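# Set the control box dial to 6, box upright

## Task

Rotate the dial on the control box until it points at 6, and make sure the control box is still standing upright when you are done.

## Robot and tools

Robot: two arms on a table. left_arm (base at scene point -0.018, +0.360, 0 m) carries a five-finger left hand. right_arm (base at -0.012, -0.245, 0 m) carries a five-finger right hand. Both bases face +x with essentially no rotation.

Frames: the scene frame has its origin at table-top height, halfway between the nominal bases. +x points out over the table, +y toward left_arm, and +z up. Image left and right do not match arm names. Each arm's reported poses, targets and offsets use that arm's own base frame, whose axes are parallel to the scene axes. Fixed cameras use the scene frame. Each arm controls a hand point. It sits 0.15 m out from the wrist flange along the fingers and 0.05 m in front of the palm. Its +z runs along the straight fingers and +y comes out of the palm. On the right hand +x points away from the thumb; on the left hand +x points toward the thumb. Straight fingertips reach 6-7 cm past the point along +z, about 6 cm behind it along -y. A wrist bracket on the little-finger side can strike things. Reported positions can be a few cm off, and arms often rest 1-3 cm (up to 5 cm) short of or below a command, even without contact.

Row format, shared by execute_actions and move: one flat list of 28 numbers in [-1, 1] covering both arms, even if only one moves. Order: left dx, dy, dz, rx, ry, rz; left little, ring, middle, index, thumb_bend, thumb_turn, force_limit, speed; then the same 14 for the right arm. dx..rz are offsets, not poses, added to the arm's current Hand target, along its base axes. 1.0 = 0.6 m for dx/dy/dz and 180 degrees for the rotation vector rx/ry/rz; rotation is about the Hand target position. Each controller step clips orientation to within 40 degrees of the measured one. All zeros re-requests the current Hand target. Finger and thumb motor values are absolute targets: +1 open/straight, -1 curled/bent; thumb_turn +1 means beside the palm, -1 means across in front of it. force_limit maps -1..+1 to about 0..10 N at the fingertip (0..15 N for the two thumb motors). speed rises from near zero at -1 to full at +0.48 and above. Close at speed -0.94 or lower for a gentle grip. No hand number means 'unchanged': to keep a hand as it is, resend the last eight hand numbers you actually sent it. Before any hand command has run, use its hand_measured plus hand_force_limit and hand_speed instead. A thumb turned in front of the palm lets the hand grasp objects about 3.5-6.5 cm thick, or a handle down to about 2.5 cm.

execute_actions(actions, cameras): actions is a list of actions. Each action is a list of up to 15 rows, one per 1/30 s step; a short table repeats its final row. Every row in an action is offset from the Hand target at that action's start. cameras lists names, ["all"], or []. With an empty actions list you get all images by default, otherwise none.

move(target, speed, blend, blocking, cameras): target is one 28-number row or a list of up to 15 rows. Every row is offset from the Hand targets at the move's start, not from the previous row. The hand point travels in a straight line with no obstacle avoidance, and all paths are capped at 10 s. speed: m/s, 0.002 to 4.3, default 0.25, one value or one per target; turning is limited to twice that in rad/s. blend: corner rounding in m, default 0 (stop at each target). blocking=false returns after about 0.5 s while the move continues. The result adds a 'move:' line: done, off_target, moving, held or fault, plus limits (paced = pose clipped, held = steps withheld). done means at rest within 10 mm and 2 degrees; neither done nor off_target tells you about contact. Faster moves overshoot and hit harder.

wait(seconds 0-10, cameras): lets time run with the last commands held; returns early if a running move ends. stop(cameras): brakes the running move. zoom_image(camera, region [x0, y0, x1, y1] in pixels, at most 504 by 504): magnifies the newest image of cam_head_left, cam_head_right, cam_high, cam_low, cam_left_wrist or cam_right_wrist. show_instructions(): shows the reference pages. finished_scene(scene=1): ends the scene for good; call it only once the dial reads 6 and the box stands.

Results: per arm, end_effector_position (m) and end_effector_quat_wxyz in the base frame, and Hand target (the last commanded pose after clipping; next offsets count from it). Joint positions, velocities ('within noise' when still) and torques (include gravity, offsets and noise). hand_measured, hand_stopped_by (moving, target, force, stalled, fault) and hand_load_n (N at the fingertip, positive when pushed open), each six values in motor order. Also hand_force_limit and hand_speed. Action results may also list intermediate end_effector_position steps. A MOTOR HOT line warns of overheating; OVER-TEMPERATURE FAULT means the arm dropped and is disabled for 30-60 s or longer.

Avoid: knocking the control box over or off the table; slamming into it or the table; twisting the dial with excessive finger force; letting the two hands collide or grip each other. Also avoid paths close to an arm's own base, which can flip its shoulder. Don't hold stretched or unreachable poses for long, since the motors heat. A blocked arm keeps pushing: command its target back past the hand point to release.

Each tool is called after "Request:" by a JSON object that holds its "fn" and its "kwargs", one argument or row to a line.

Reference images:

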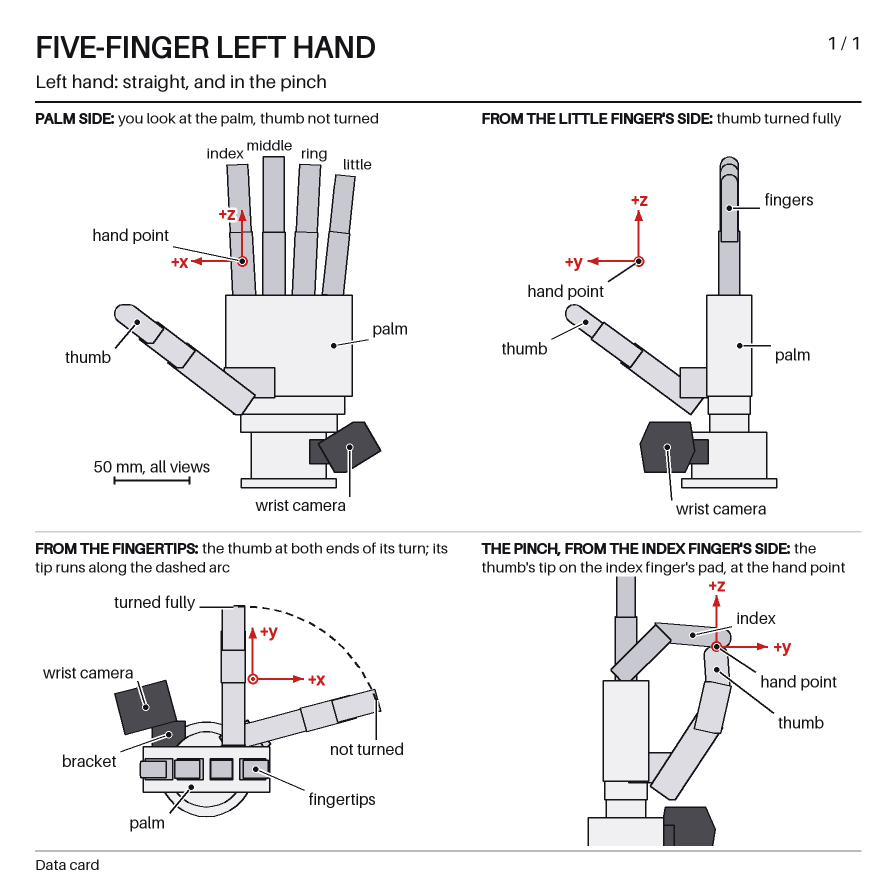

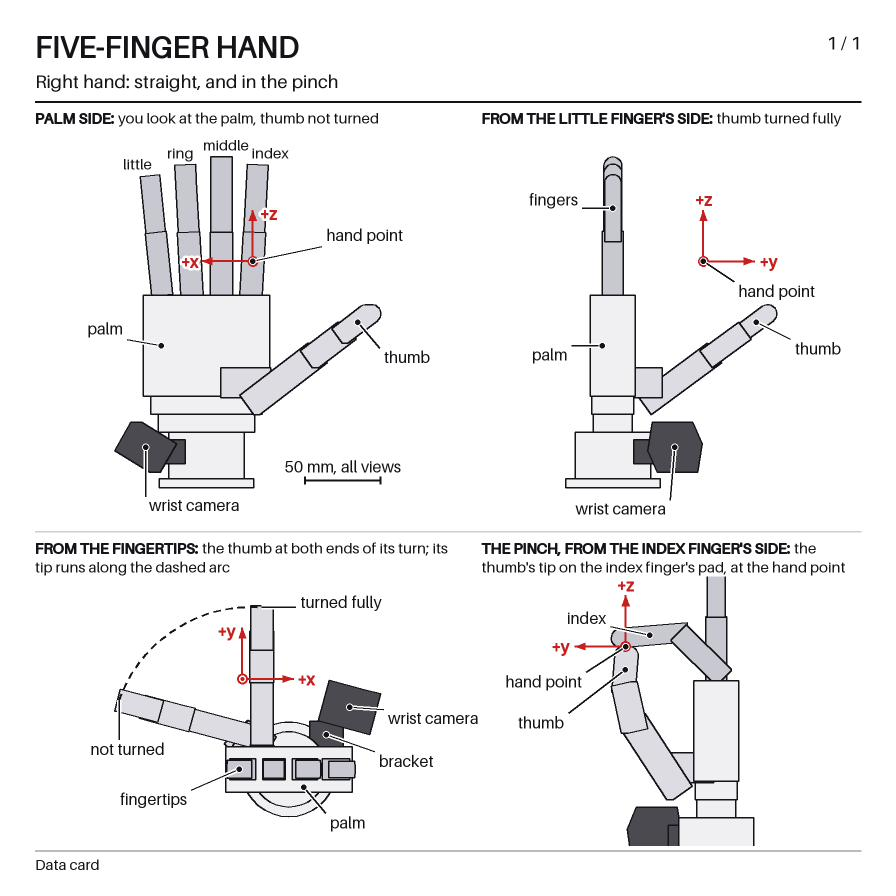

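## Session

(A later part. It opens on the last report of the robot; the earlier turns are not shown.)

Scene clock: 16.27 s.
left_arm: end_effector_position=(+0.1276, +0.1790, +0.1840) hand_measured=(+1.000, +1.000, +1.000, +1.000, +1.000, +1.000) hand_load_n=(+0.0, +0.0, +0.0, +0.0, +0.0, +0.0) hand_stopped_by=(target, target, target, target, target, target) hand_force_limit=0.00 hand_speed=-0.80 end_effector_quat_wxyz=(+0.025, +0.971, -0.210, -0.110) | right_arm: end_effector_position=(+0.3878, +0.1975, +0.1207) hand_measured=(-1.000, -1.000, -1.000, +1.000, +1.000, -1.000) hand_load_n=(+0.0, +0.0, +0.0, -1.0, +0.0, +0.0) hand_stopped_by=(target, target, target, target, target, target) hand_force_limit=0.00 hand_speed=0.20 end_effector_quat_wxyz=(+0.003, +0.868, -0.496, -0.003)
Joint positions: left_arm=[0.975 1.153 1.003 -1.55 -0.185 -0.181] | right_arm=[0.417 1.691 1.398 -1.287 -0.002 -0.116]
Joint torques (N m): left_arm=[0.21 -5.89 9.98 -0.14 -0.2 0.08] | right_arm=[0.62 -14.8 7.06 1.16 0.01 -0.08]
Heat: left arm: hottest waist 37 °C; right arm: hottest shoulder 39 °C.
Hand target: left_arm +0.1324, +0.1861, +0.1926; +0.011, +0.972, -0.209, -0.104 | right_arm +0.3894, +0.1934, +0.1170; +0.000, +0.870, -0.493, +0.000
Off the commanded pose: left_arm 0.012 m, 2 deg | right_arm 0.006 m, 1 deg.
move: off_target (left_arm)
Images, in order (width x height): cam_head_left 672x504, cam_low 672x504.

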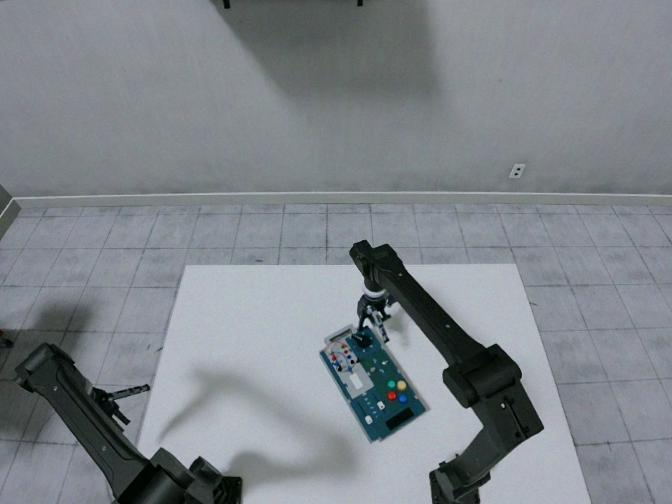

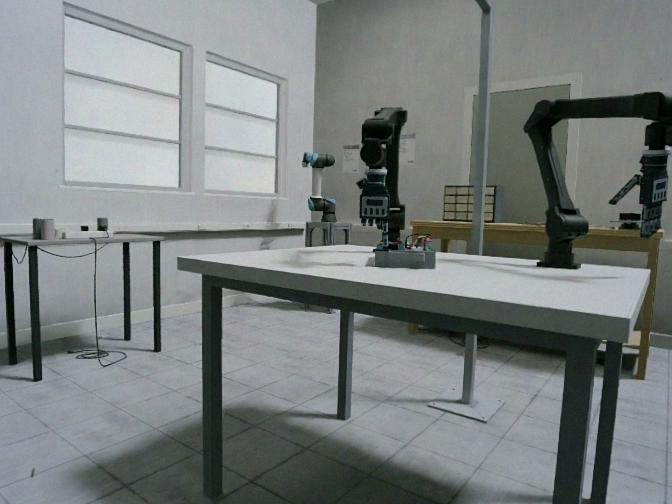

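Request:
{"fn": "move", "kwargs": {
  "target": [
    [0,0,0,0,0,0,1,1,1,1,1,1,0,-0.8,-0.0182,0.034,0.01,0,0,0,-1,-1,-1,1,1,-1,0,0.2],
    [0,0,0,0,0,0,1,1,1,1,1,1,0,-0.8,-0.0357,0.0502,0.01,0,0,0,-1,-1,-1,1,1,-1,0,0.2]
  ],
  "speed": 0.06,
  "blend": [0.006,0],
  "cameras": ["cam_head_left","cam_low"]
}}

Request:
{"fn": "zoom_image", "kwargs": {
  "camera": "cam_head_left",
  "region": [340, 310, 390, 360]
}}

Request:
{"fn": "zoom_image", "kwargs": {
  "camera": "cam_low",
  "region": [372, 222, 412, 262]
}}

Scene clock: 18.90 s.
left_arm: end_effector_position=(+0.1276, +0.1790, +0.1840) hand_measured=(+1.000, +1.000, +1.000, +1.000, +1.000, +1.000) hand_load_n=(+0.0, +0.0, +0.0, +0.0, +0.0, +0.0) hand_stopped_by=(target, target, target, target, target, target) hand_force_limit=0.00 hand_speed=-0.80 end_effector_quat_wxyz=(+0.025, +0.971, -0.210, -0.110) | right_arm: end_effector_position=(+0.3731, +0.2184, +0.1213) hand_measured=(-1.000, -1.000, -1.000, +1.000, +1.000, -1.000) hand_load_n=(+0.0, +0.0, +0.0, +0.0, +0.0, +0.0) hand_stopped_by=(target, target, target, target, target, target) hand_force_limit=0.00 hand_speed=0.20 end_effector_quat_wxyz=(+0.005, +0.871, -0.491, -0.001)
Joint positions: left_arm=[0.975 1.153 1.003 -1.55 -0.185 -0.181] | right_arm=[0.472 1.681 1.387 -1.287 0.004 -0.072]
Joint torques (N m): left_arm=[0.21 -6.07 9.84 -0.13 -0.19 0.09] | right_arm=[2.08 -15.74 7.19 0.77 -0.22 0.2]
Heat: left arm: hottest waist 37 °C; right arm: hottest shoulder 39 °C.
Hand target: left_arm +0.1324, +0.1861, +0.1926; +0.011, +0.972, -0.209, -0.104 | right_arm +0.3681, +0.2235, +0.1231; +0.000, +0.870, -0.493, +0.000
Off the commanded pose: left_arm 0.012 m, 2 deg | right_arm 0.007 m, 1 deg.
move: off_target (left_arm)
Images, in order (width x height): cam_head_left 672x504, cam_low 672x504.

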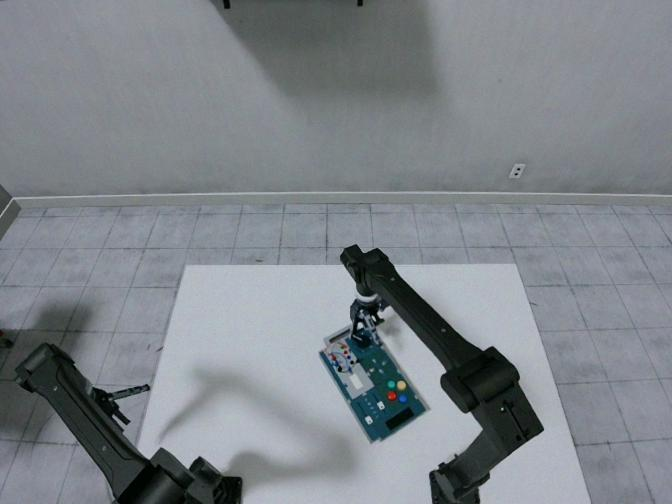

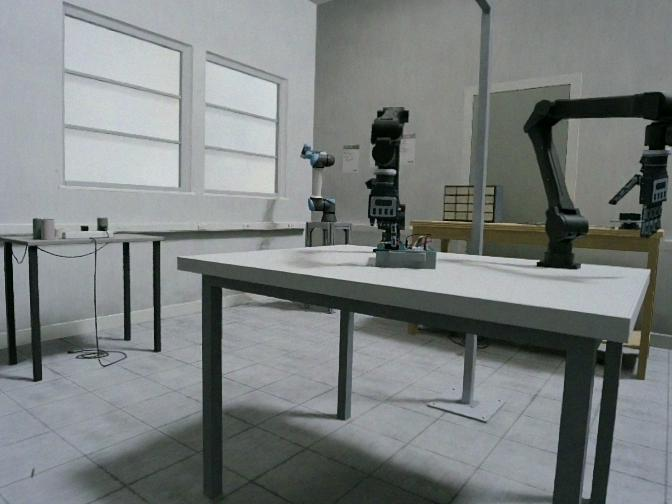

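Scaled by 10.080 from the camera's 672x504 image, which has a finer 960x720 frame.

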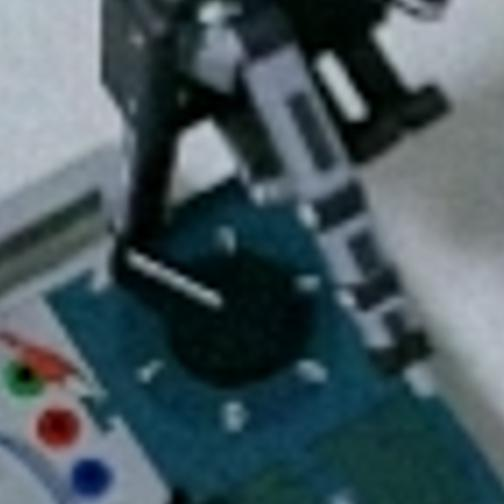

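Scaled by 12.600 from the camera's 672x504 image, which has a finer 960x720 frame.

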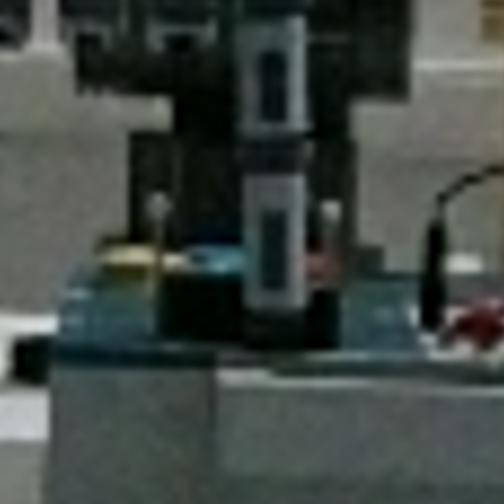

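Request:
{"fn": "move", "kwargs": {
  "target": [0,0,0,0,0,0,1,1,1,1,1,1,0,-0.8,-0.014,0.0055,0,0,0,0,-1,-1,-1,1,1,-1,0,0.2],
  "speed": 0.05,
  "cameras": ["cam_head_left","cam_low"]
}}

Request:
{"fn": "zoom_image", "kwargs": {
  "camera": "cam_head_left",
  "region": [340, 310, 390, 360]
}}

Request:
{"fn": "zoom_image", "kwargs": {
  "camera": "cam_low",
  "region": [372, 222, 412, 262]
}}

Scene clock: 21.07 s.
left_arm: end_effector_position=(+0.1276, +0.1790, +0.1840) hand_measured=(+1.000, +1.000, +1.000, +1.000, +1.000, +1.000) hand_load_n=(+0.0, +0.0, +0.0, +0.0, +0.0, +0.0) hand_stopped_by=(target, target, target, target, target, target) hand_force_limit=0.00 hand_speed=-0.80 end_effector_quat_wxyz=(+0.025, +0.971, -0.210, -0.110) | right_arm: end_effector_position=(+0.3662, +0.2216, +0.1210) hand_measured=(-1.000, -1.000, -1.000, +1.000, +1.000, -1.000) hand_load_n=(+0.0, +0.0, +0.0, +0.0, +0.0, +0.0) hand_stopped_by=(target, target, target, target, target, target) hand_force_limit=0.00 hand_speed=0.20 end_effector_quat_wxyz=(+0.004, +0.870, -0.493, +0.001)
Joint positions: left_arm=[0.975 1.153 1.003 -1.55 -0.185 -0.181] | right_arm=[0.484 1.667 1.369 -1.28 0.005 -0.057]
Joint torques (N m): left_arm=[-0.09 -6.07 9.96 -0.14 -0.21 0.1] | right_arm=[2.26 -15.56 7.15 0.65 -0.26 0.19]
Heat: left arm: hottest waist 37 °C; right arm: hottest shoulder 39 °C.
Hand target: left_arm +0.1324, +0.1861, +0.1926; +0.011, +0.972, -0.209, -0.104 | right_arm +0.3597, +0.2269, +0.1230; +0.000, +0.870, -0.493, +0.000
Off the commanded pose: left_arm 0.012 m, 2 deg | right_arm 0.009 m, 0 deg.
move: off_target (left_arm)
Images, in order (width x height): cam_head_left 672x504, cam_low 672x504.

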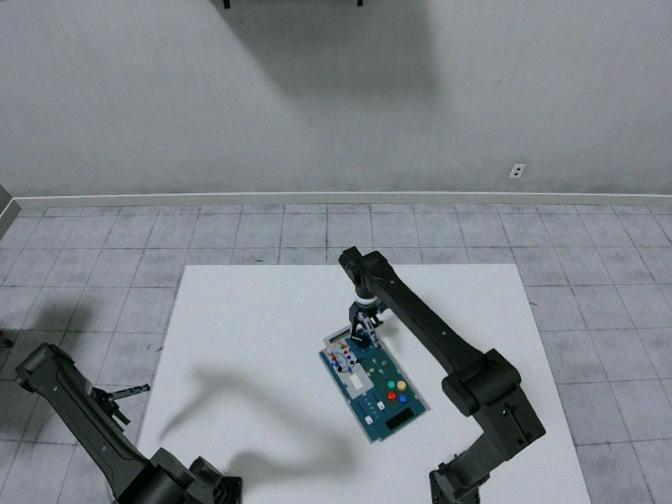

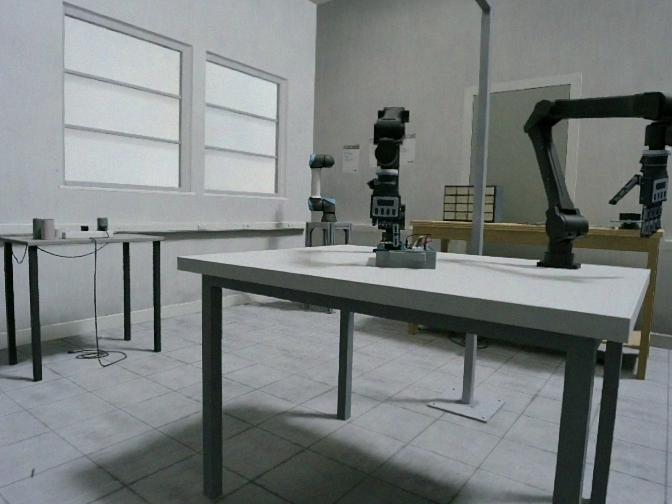

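Scaled by 10.080 from the camera's 672x504 image, which has a finer 960x720 frame.

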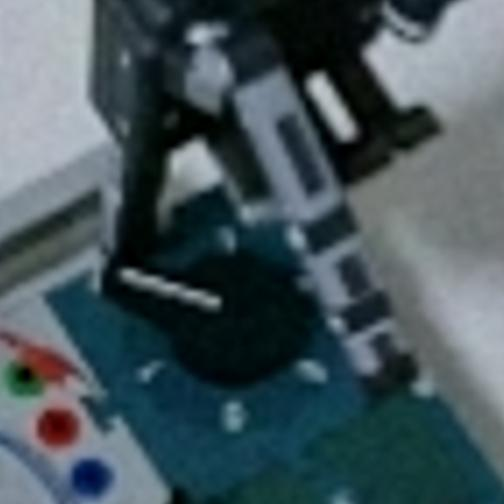

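Scaled by 12.600 from the camera's 672x504 image, which has a finer 960x720 frame.

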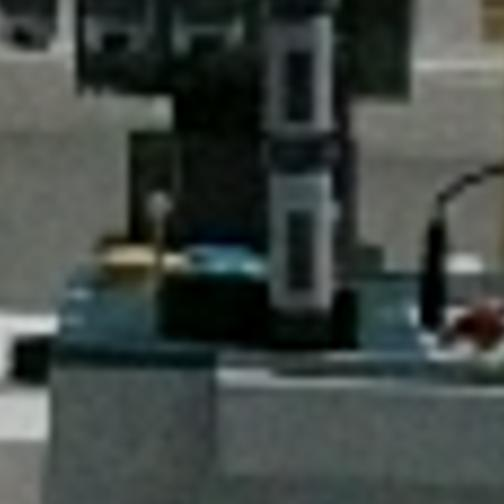

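Request:
{"fn": "move", "kwargs": {
  "target": [0,0,0,0,0,0,1,1,1,1,1,1,0,-0.8,-0.0258,0.001,0,0,0,0,-1,-1,-1,1,1,-1,0,0.2],
  "speed": 0.05,
  "cameras": ["cam_head_left","cam_low"]
}}

Request:
{"fn": "zoom_image", "kwargs": {
  "camera": "cam_head_left",
  "region": [340, 310, 390, 360]
}}

Request:
{"fn": "zoom_image", "kwargs": {
  "camera": "cam_low",
  "region": [372, 222, 412, 262]
}}

Scene clock: 22.70 s.
left_arm: end_effector_position=(+0.1276, +0.1790, +0.1840) hand_measured=(+1.000, +1.000, +1.000, +1.000, +1.000, +1.000) hand_load_n=(+0.0, +0.0, +0.0, +0.0, +0.0, +0.0) hand_stopped_by=(target, target, target, target, target, target) hand_force_limit=0.00 hand_speed=-0.80 end_effector_quat_wxyz=(+0.025, +0.971, -0.210, -0.110) | right_arm: end_effector_position=(+0.3471, +0.2242, +0.1212) hand_measured=(-1.000, -1.000, -1.000, +1.000, +1.000, -1.000) hand_load_n=(+0.0, +0.0, +0.0, +0.5, +0.0, +0.0) hand_stopped_by=(target, target, target, target, target, target) hand_force_limit=0.00 hand_speed=0.20 end_effector_quat_wxyz=(+0.005, +0.872, -0.489, -0.003)
Joint positions: left_arm=[0.975 1.153 1.003 -1.55 -0.185 -0.181] | right_arm=[0.507 1.632 1.324 -1.275 0.001 -0.043]
Joint torques (N m): left_arm=[0.09 -6.07 9.96 -0.12 -0.19 0.09] | right_arm=[1.79 -14.8 7.36 0.76 -0.09 0.23]
Heat: left arm: hottest waist 37 °C; right arm: hottest shoulder 39 °C.
Hand target: left_arm +0.1324, +0.1861, +0.1926; +0.011, +0.972, -0.209, -0.104 | right_arm +0.3442, +0.2274, +0.1230; +0.000, +0.870, -0.493, +0.000
Off the commanded pose: left_arm 0.012 m, 2 deg | right_arm 0.005 m, 1 deg.
move: off_target (left_arm)
Images, in order (width x height): cam_head_left 672x504, cam_low 672x504.

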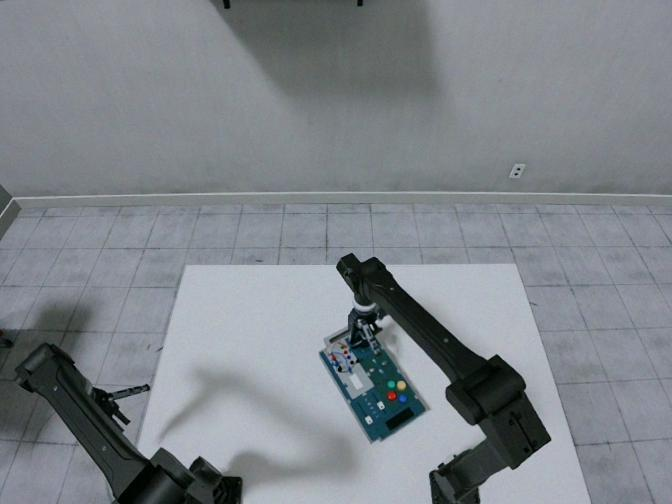

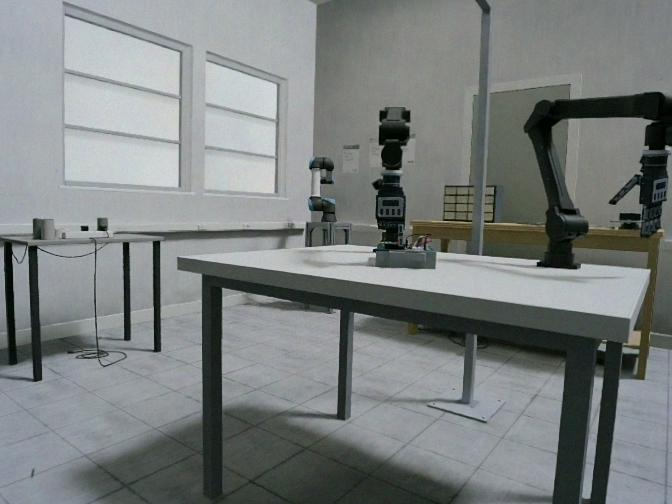

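Scaled by 10.080 from the camera's 672x504 image, which has a finer 960x720 frame.

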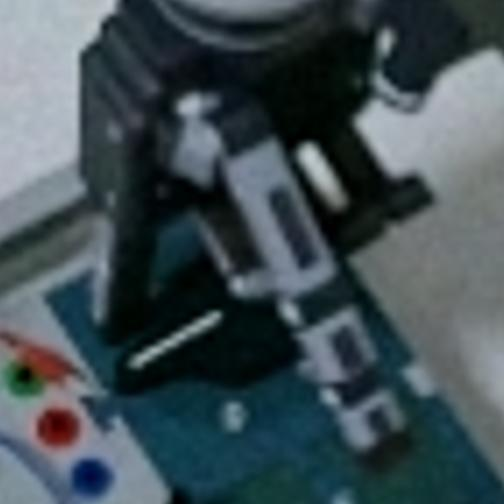

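Scaled by 12.600 from the camera's 672x504 image, which has a finer 960x720 frame.

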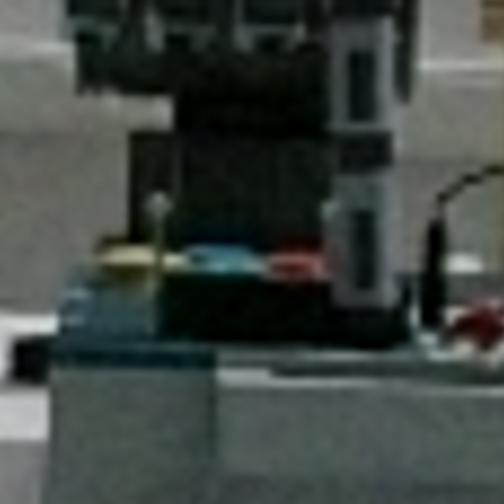

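Request:
{"fn": "move", "kwargs": {
  "target": [0,0,0,0,0,0,1,1,1,1,1,1,0,-0.8,-0.0187,-0.0062,0,0,0,0,-1,-1,-1,1,1,-1,0,0.2],
  "speed": 0.05,
  "cameras": ["cam_head_left","cam_low"]
}}

Request:
{"fn": "zoom_image", "kwargs": {
  "camera": "cam_head_left",
  "region": [340, 310, 390, 360]
}}

Request:
{"fn": "zoom_image", "kwargs": {
  "camera": "cam_low",
  "region": [372, 222, 412, 262]
}}

Scene clock: 24.27 s.
left_arm: end_effector_position=(+0.1276, +0.1790, +0.1840) hand_measured=(+1.000, +1.000, +1.000, +1.000, +1.000, +1.000) hand_load_n=(+0.0, +0.0, +0.0, +0.0, +0.0, +0.0) hand_stopped_by=(target, target, target, target, target, target) hand_force_limit=0.00 hand_speed=-0.80 end_effector_quat_wxyz=(+0.025, +0.971, -0.210, -0.110) | right_arm: end_effector_position=(+0.3387, +0.2213, +0.1212) hand_measured=(-1.000, -1.000, -1.000, +1.000, +1.000, -1.000) hand_load_n=(+0.0, +0.0, +0.0, +0.0, +0.0, +0.0) hand_stopped_by=(target, target, target, target, target, target) hand_force_limit=0.00 hand_speed=0.20 end_effector_quat_wxyz=(+0.003, +0.871, -0.491, -0.001)
Joint positions: left_arm=[0.975 1.153 1.003 -1.55 -0.185 -0.181] | right_arm=[0.509 1.606 1.293 -1.264 0.001 -0.035]
Joint torques (N m): left_arm=[0.32 -5.89 9.85 -0.17 -0.2 0.09] | right_arm=[1.96 -14.8 7.12 0.59 -0.09 0.21]
Heat: left arm: hottest waist 37 °C; right arm: hottest shoulder 39 °C.
Hand target: left_arm +0.1324, +0.1861, +0.1926; +0.011, +0.972, -0.209, -0.104 | right_arm +0.3330, +0.2237, +0.1230; +0.000, +0.870, -0.493, +0.000
Off the commanded pose: left_arm 0.012 m, 2 deg | right_arm 0.006 m, 0 deg.
move: off_target (left_arm)
Images, in order (width x height): cam_head_left 672x504, cam_low 672x504.

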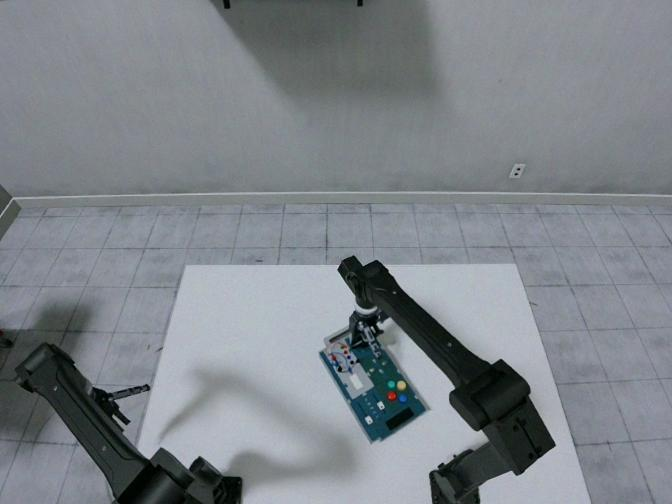

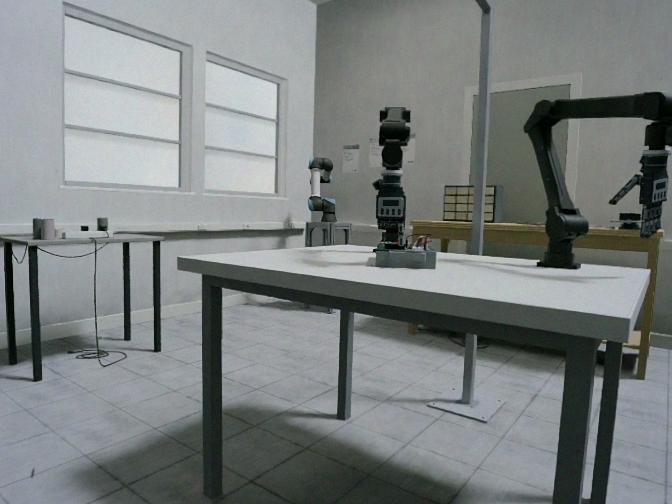

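Scaled by 10.080 from the camera's 672x504 image, which has a finer 960x720 frame.

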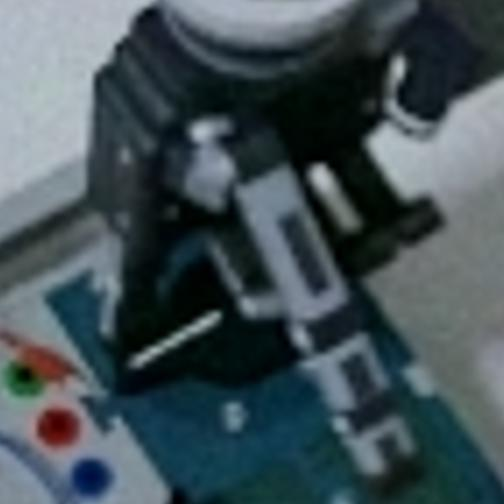

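Scaled by 12.600 from the camera's 672x504 image, which has a finer 960x720 frame.

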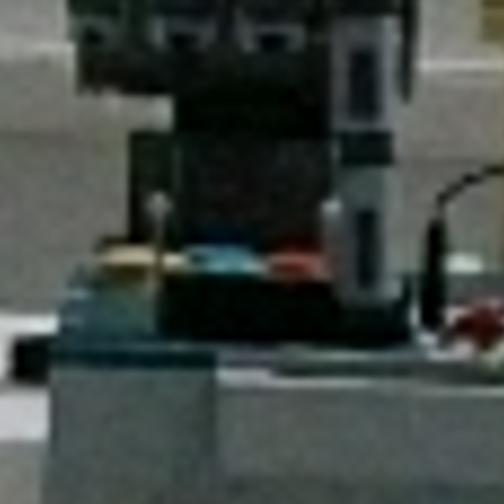

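Request:
{"fn": "move", "kwargs": {
  "target": [0,0,0,0,0,0,1,1,1,1,1,1,0,-0.8,-0.0133,-0.0067,0,0,0,0,-1,-1,-1,1,1,-1,0,0.2],
  "speed": 0.05,
  "cameras": ["cam_head_left","cam_low"]
}}

Request:
{"fn": "zoom_image", "kwargs": {
  "camera": "cam_head_left",
  "region": [340, 310, 390, 360]
}}

Request:
{"fn": "zoom_image", "kwargs": {
  "camera": "cam_low",
  "region": [372, 222, 412, 262]
}}

Scene clock: 25.33 s.
left_arm: end_effector_position=(+0.1276, +0.1790, +0.1840) hand_measured=(+1.000, +1.000, +1.000, +1.000, +1.000, +1.000) hand_load_n=(+0.0, +0.0, +0.0, +0.0, +0.0, +0.0) hand_stopped_by=(target, target, target, target, target, target) hand_force_limit=0.00 hand_speed=-0.80 end_effector_quat_wxyz=(+0.025, +0.971, -0.210, -0.110) | right_arm: end_effector_position=(+0.3325, +0.2187, +0.1209) hand_measured=(-1.000, -1.000, -1.000, +1.000, +1.000, -1.000) hand_load_n=(+0.0, +0.0, +0.0, +0.5, +0.0, +0.0) hand_stopped_by=(target, target, target, target, target, target) hand_force_limit=0.00 hand_speed=0.20 end_effector_quat_wxyz=(+0.000, +0.870, -0.492, +0.000)
Joint positions: left_arm=[0.975 1.153 1.003 -1.55 -0.185 -0.181] | right_arm=[0.51 1.585 1.268 -1.254 0.001 -0.031]
Joint torques (N m): left_arm=[0.32 -6.01 9.95 -0.14 -0.19 0.08] | right_arm=[1.9 -14.39 6.93 0.42 -0.09 0.17]
Heat: left arm: hottest waist 37 °C; right arm: hottest shoulder 39 °C.
Hand target: left_arm +0.1324, +0.1861, +0.1926; +0.011, +0.972, -0.209, -0.104 | right_arm +0.3249, +0.2197, +0.1230; +0.000, +0.870, -0.493, +0.000
Off the commanded pose: left_arm 0.012 m, 2 deg | right_arm 0.008 m, 0 deg.
move: off_target (left_arm)
Images, in order (width x height): cam_head_left 672x504, cam_low 672x504.

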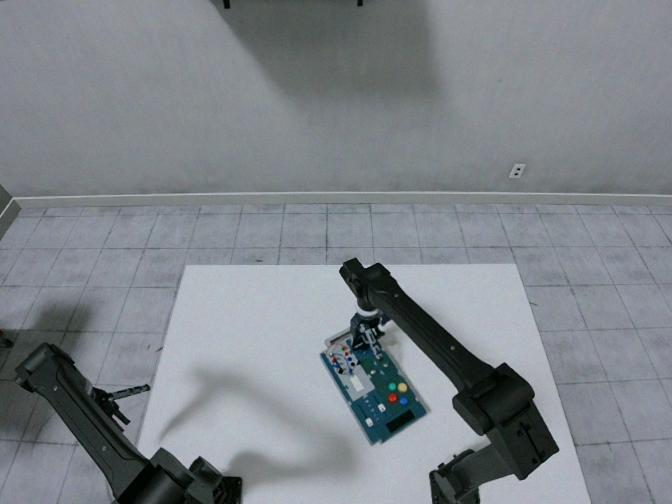

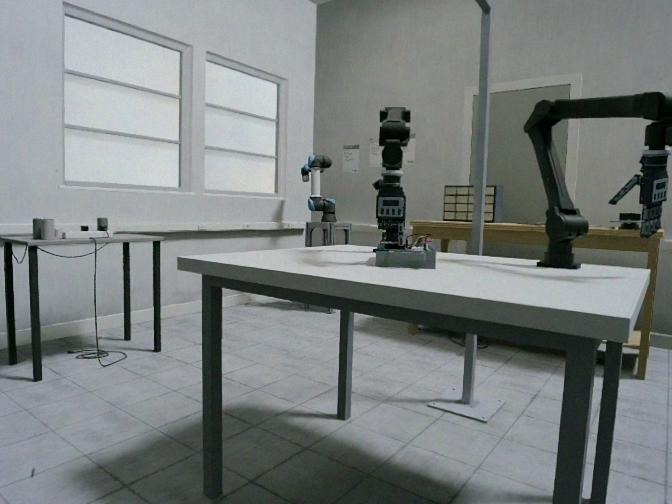

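Scaled by 10.080 from the camera's 672x504 image, which has a finer 960x720 frame.

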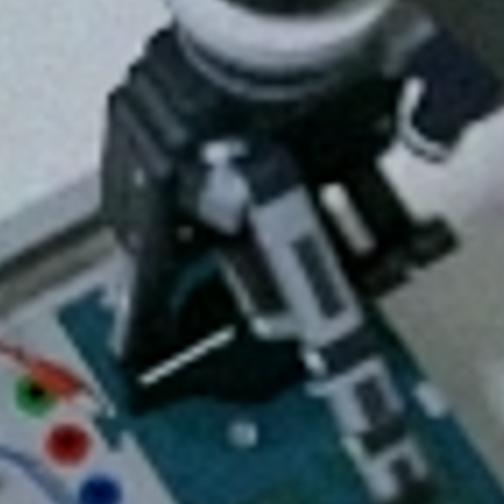

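Scaled by 12.600 from the camera's 672x504 image, which has a finer 960x720 frame.

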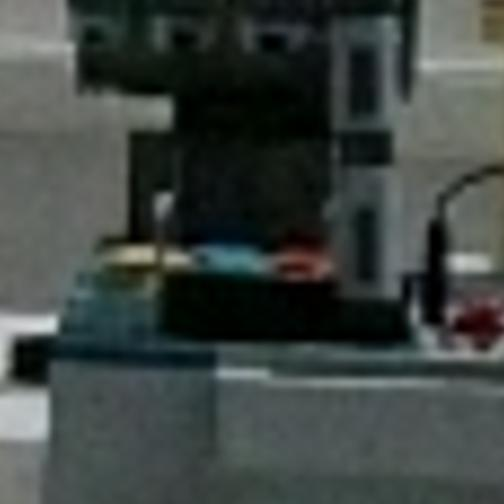

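Request:
{"fn": "move", "kwargs": {
  "target": [
    [0,0,0,0,0,0,1,1,1,1,1,1,0,-0.8,0.02,0.0067,0,0,0,0,-1,-1,-1,1,1,-1,0,0.2],
    [0,0,0,0,0,0,1,1,1,1,1,1,0,-0.8,0.02,0.0067,0.0833,0,0,0,-1,-1,-1,1,1,-1,0,0.2],
    [0,0,0,0,0,0,1,1,1,1,1,1,0,-0.8,-0.0245,-0.0417,0.0833,0,0,0,-1,-1,-1,1,1,-1,0,0.2]
  ],
  "speed": [0.06,0.12,0.12],
  "blend": [0.003,0.015,0],
  "cameras": ["cam_head_left","cam_low"]
}}

Request:
{"fn": "zoom_image", "kwargs": {
  "camera": "cam_head_left",
  "region": [340, 310, 390, 360]
}}

Request:
{"fn": "zoom_image", "kwargs": {
  "camera": "cam_low",
  "region": [372, 222, 412, 262]
}}

Scene clock: 28.97 s.
left_arm: end_effector_position=(+0.1276, +0.1790, +0.1840) hand_measured=(+1.000, +1.000, +1.000, +1.000, +1.000, +1.000) hand_load_n=(+0.0, -0.5, +0.0, +0.0, +0.0, +0.0) hand_stopped_by=(target, target, target, target, target, target) hand_force_limit=0.00 hand_speed=-0.80 end_effector_quat_wxyz=(+0.025, +0.971, -0.210, -0.110) | right_arm: end_effector_position=(+0.3136, +0.2005, +0.1735) hand_measured=(-1.000, -1.000, -1.000, +1.000, +1.000, -1.000) hand_load_n=(+0.0, +0.0, +0.5, +0.0, +0.0, +0.0) hand_stopped_by=(target, target, target, target, target, target) hand_force_limit=0.00 hand_speed=0.20 end_effector_quat_wxyz=(-0.006, +0.868, -0.497, +0.004)
Joint positions: left_arm=[0.975 1.153 1.003 -1.55 -0.185 -0.181] | right_arm=[0.493 1.475 1.287 -1.368 0 -0.038]
Joint torques (N m): left_arm=[0.03 -6.01 9.91 -0.21 -0.16 0.07] | right_arm=[0.67 -11.93 7.84 0.1 -0.07 -0.11]
Heat: left arm: hottest waist 37 °C; right arm: hottest shoulder 39 °C.
Hand target: left_arm +0.1324, +0.1861, +0.1926; +0.011, +0.972, -0.209, -0.104 | right_arm +0.3102, +0.1947, +0.1730; +0.000, +0.870, -0.493, +0.000
Off the commanded pose: left_arm 0.012 m, 2 deg | right_arm 0.007 m, 1 deg.
move: off_target (left_arm)
Images, in order (width x height): cam_head_left 672x504, cam_low 672x504.

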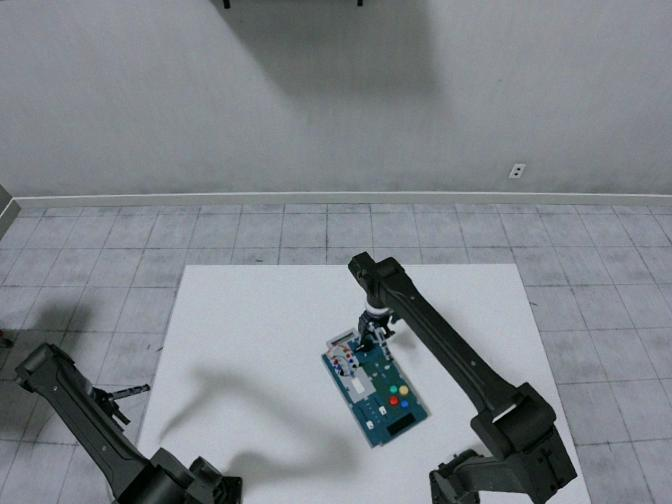

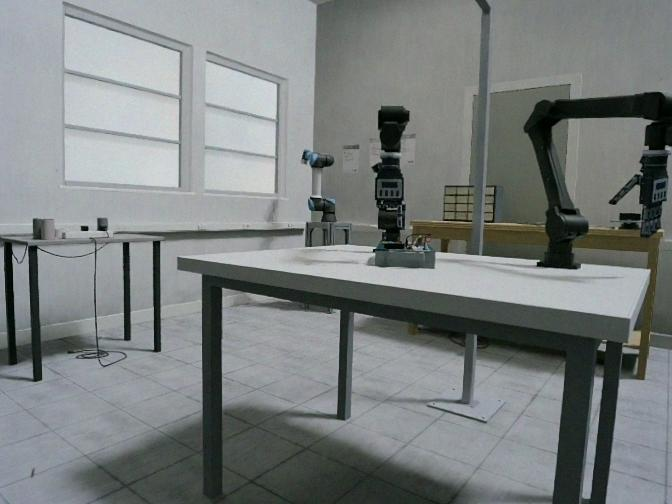

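Scaled by 10.080 from the camera's 672x504 image, which has a finer 960x720 frame.

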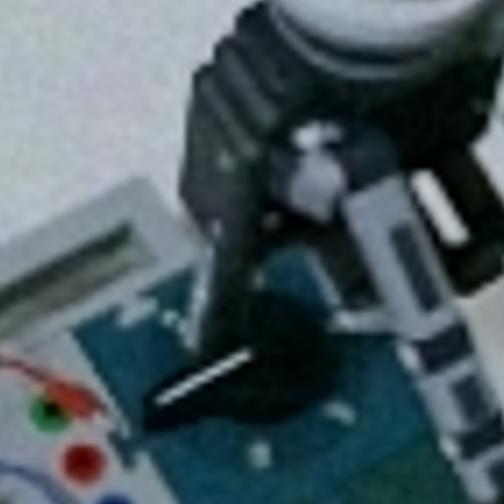

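Scaled by 12.600 from the camera's 672x504 image, which has a finer 960x720 frame.

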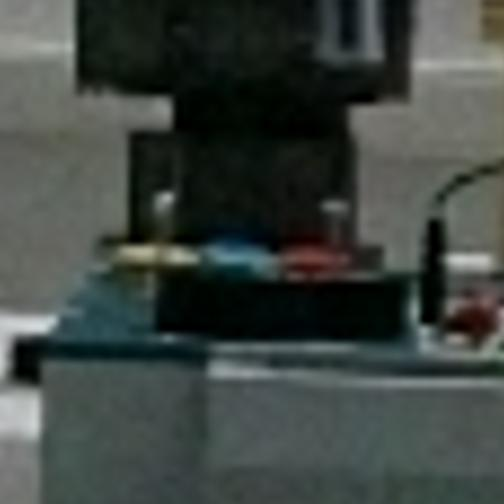

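Request:
{"fn": "move", "kwargs": {
  "target": [
    [0,0,0,0,0,0,1,1,1,1,1,1,0,-0.8,-0.0135,-0.0085,0,0,0,0,-1,-1,-1,1,1,-1,0,0.2],
    [0,0,0,0,0,0,1,1,1,1,1,1,0,-0.8,-0.0135,-0.0085,-0.092,0,0,0,-1,-1,-1,1,1,-1,0,0.2]
  ],
  "speed": [0.08,0.1],
  "cameras": ["cam_head_left","cam_low"]
}}

Request:
{"fn": "zoom_image", "kwargs": {
  "camera": "cam_head_left",
  "region": [340, 310, 390, 360]
}}

Request:
{"fn": "zoom_image", "kwargs": {
  "camera": "cam_low",
  "region": [372, 222, 412, 262]
}}

Scene clock: 31.83 s.
left_arm: end_effector_position=(+0.1276, +0.1790, +0.1840) hand_measured=(+1.000, +1.000, +1.000, +1.000, +1.000, +1.000) hand_load_n=(+0.0, +0.0, +0.0, +0.0, +0.0, +0.0) hand_stopped_by=(target, target, target, target, target, target) hand_force_limit=0.00 hand_speed=-0.80 end_effector_quat_wxyz=(+0.025, +0.971, -0.210, -0.110) | right_arm: end_effector_position=(+0.2993, +0.1925, +0.1225) hand_measured=(-1.000, -1.000, -1.000, +1.000, +1.000, -1.000) hand_load_n=(+0.0, +0.0, +0.0, +0.0, +0.0, +0.0) hand_stopped_by=(target, target, target, target, target, target) hand_force_limit=0.00 hand_speed=0.20 end_effector_quat_wxyz=(+0.001, +0.868, -0.496, +0.000)
Joint positions: left_arm=[0.975 1.153 1.003 -1.55 -0.185 -0.181] | right_arm=[0.493 1.48 1.151 -1.244 0 -0.04]
Joint torques (N m): left_arm=[0.62 -5.95 9.84 -0.1 -0.18 0.08] | right_arm=[0.56 -10.7 7.6 1.01 -0.06 -0.09]
Heat: left arm: hottest waist 37 °C; right arm: hottest shoulder 39 °C.
Hand target: left_arm +0.1324, +0.1861, +0.1926; +0.011, +0.972, -0.209, -0.104 | right_arm +0.3022, +0.1896, +0.1179; +0.000, +0.870, -0.493, +0.000
Off the commanded pose: left_arm 0.012 m, 2 deg | right_arm 0.006 m, 0 deg.
move: off_target (left_arm)
Images, in order (width x height): cam_head_left 672x504, cam_low 672x504.

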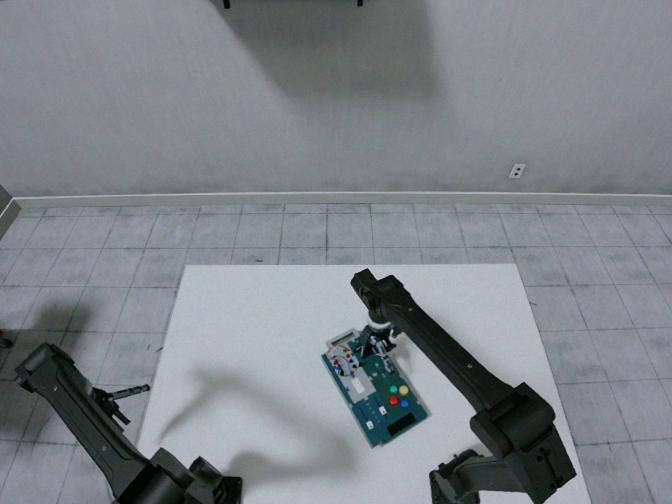

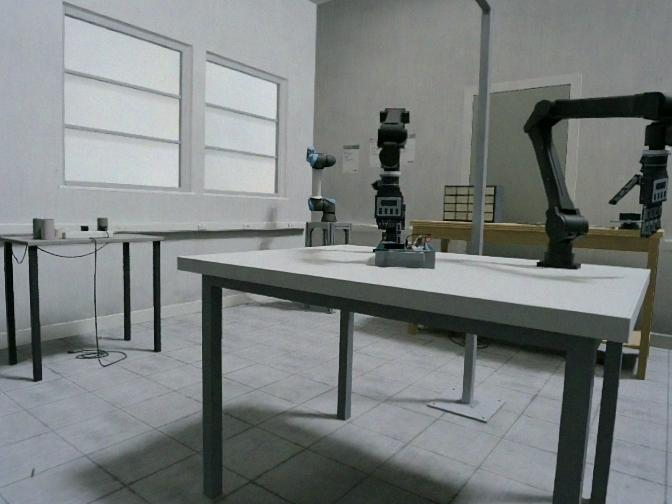

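Scaled by 10.080 from the camera's 672x504 image, which has a finer 960x720 frame.

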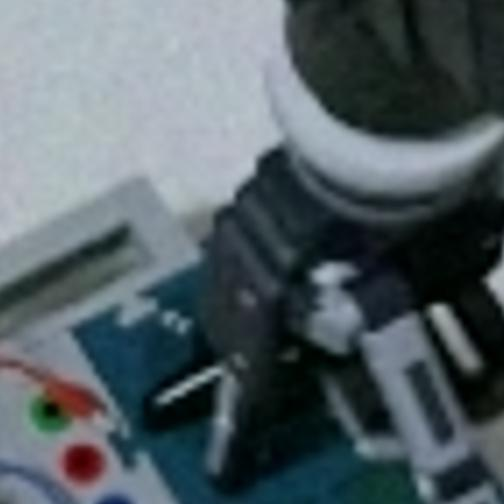

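Scaled by 12.600 from the camera's 672x504 image, which has a finer 960x720 frame.

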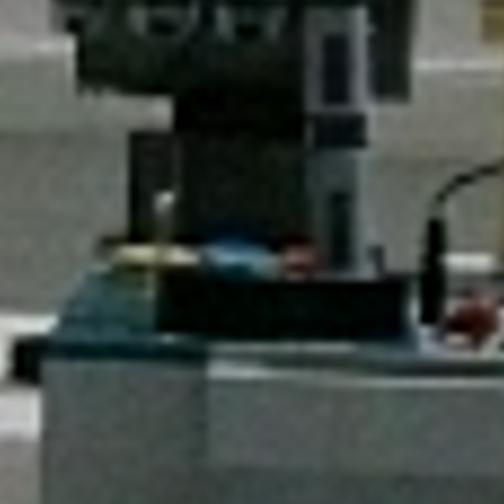

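Request:
{"fn": "move", "kwargs": {
  "target": [
    [0,0,0,0,0,0,1,1,1,1,1,1,0,-0.8,0.01,0.0265,0.0067,0,0,0,-1,-1,-1,1,1,-1,0,0.2],
    [0,0,0,0,0,0,1,1,1,1,1,1,0,-0.8,0.028,0.0328,0.0067,0,0,0,-1,-1,-1,1,1,-1,0,0.2],
    [0,0,0,0,0,0,1,1,1,1,1,1,0,-0.8,0.0495,0.0337,0.0067,0,0,0,-1,-1,-1,1,1,-1,0,0.2]
  ],
  "speed": 0.05,
  "blend": [0.004,0.004,0],
  "cameras": ["cam_head_left","cam_low"]
}}

Request:
{"fn": "zoom_image", "kwargs": {
  "camera": "cam_head_left",
  "region": [340, 310, 390, 360]
}}

Request:
{"fn": "zoom_image", "kwargs": {
  "camera": "cam_low",
  "region": [372, 222, 412, 262]
}}

Scene clock: 33.73 s.
left_arm: end_effector_position=(+0.1276, +0.1790, +0.1840) hand_measured=(+1.000, +1.000, +1.000, +1.000, +1.000, +1.000) hand_load_n=(+0.0, +0.0, +0.0, +0.0, +0.0, +0.0) hand_stopped_by=(target, target, target, target, target, target) hand_force_limit=0.00 hand_speed=-0.80 end_effector_quat_wxyz=(+0.025, +0.971, -0.210, -0.110) | right_arm: end_effector_position=(+0.3113, +0.2009, +0.1210) hand_measured=(-1.000, -1.000, -1.000, +1.000, +1.000, -1.000) hand_load_n=(+0.5, +0.0, +0.0, -5.5, +0.0, +0.0) hand_stopped_by=(target, target, target, target, target, target) hand_force_limit=0.00 hand_speed=0.20 end_effector_quat_wxyz=(+0.010, +0.870, -0.493, -0.007)
Joint positions: left_arm=[0.975 1.153 1.003 -1.55 -0.185 -0.181] | right_arm=[0.497 1.535 1.205 -1.265 -0.001 -0.043]
Joint torques (N m): left_arm=[-0.09 -5.89 9.96 -0.18 -0.21 0.11] | right_arm=[0.91 -9.35 11.79 0.94 -0.03 0.03]
Heat: left arm: hottest waist 37 °C; right arm: hottest shoulder 39 °C.
Hand target: left_arm +0.1324, +0.1861, +0.1926; +0.011, +0.972, -0.209, -0.104 | right_arm +0.3319, +0.2098, +0.1218; +0.000, +0.870, -0.493, +0.000
Off the commanded pose: left_arm 0.012 m, 2 deg | right_arm 0.023 m, 1 deg.
move: off_target (left_arm, right_arm)
Images, in order (width x height): cam_head_left 672x504, cam_low 672x504.

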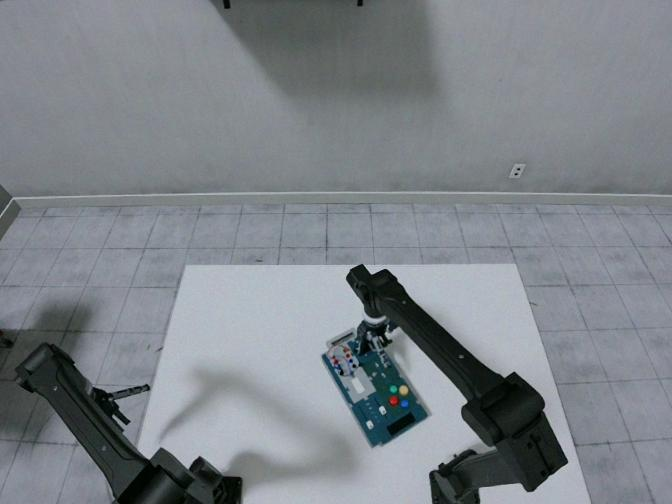

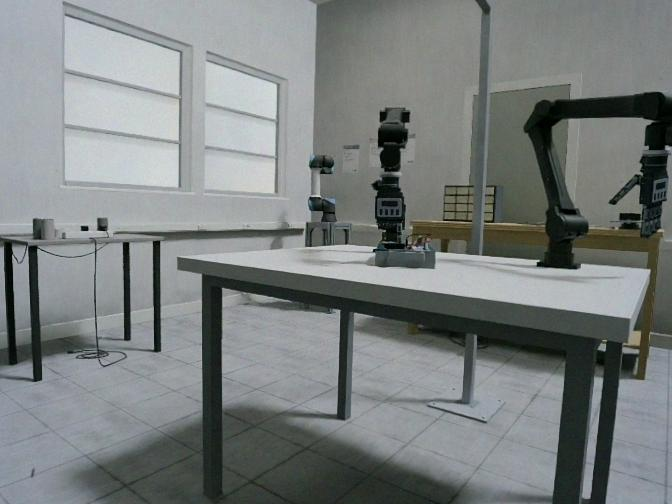

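Scaled by 10.080 from the camera's 672x504 image, which has a finer 960x720 frame.

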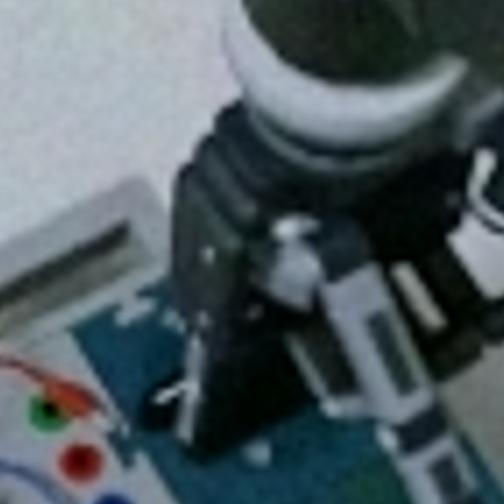

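Scaled by 12.600 from the camera's 672x504 image, which has a finer 960x720 frame.

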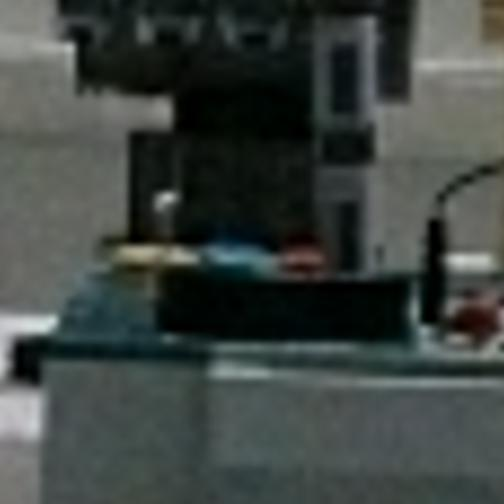

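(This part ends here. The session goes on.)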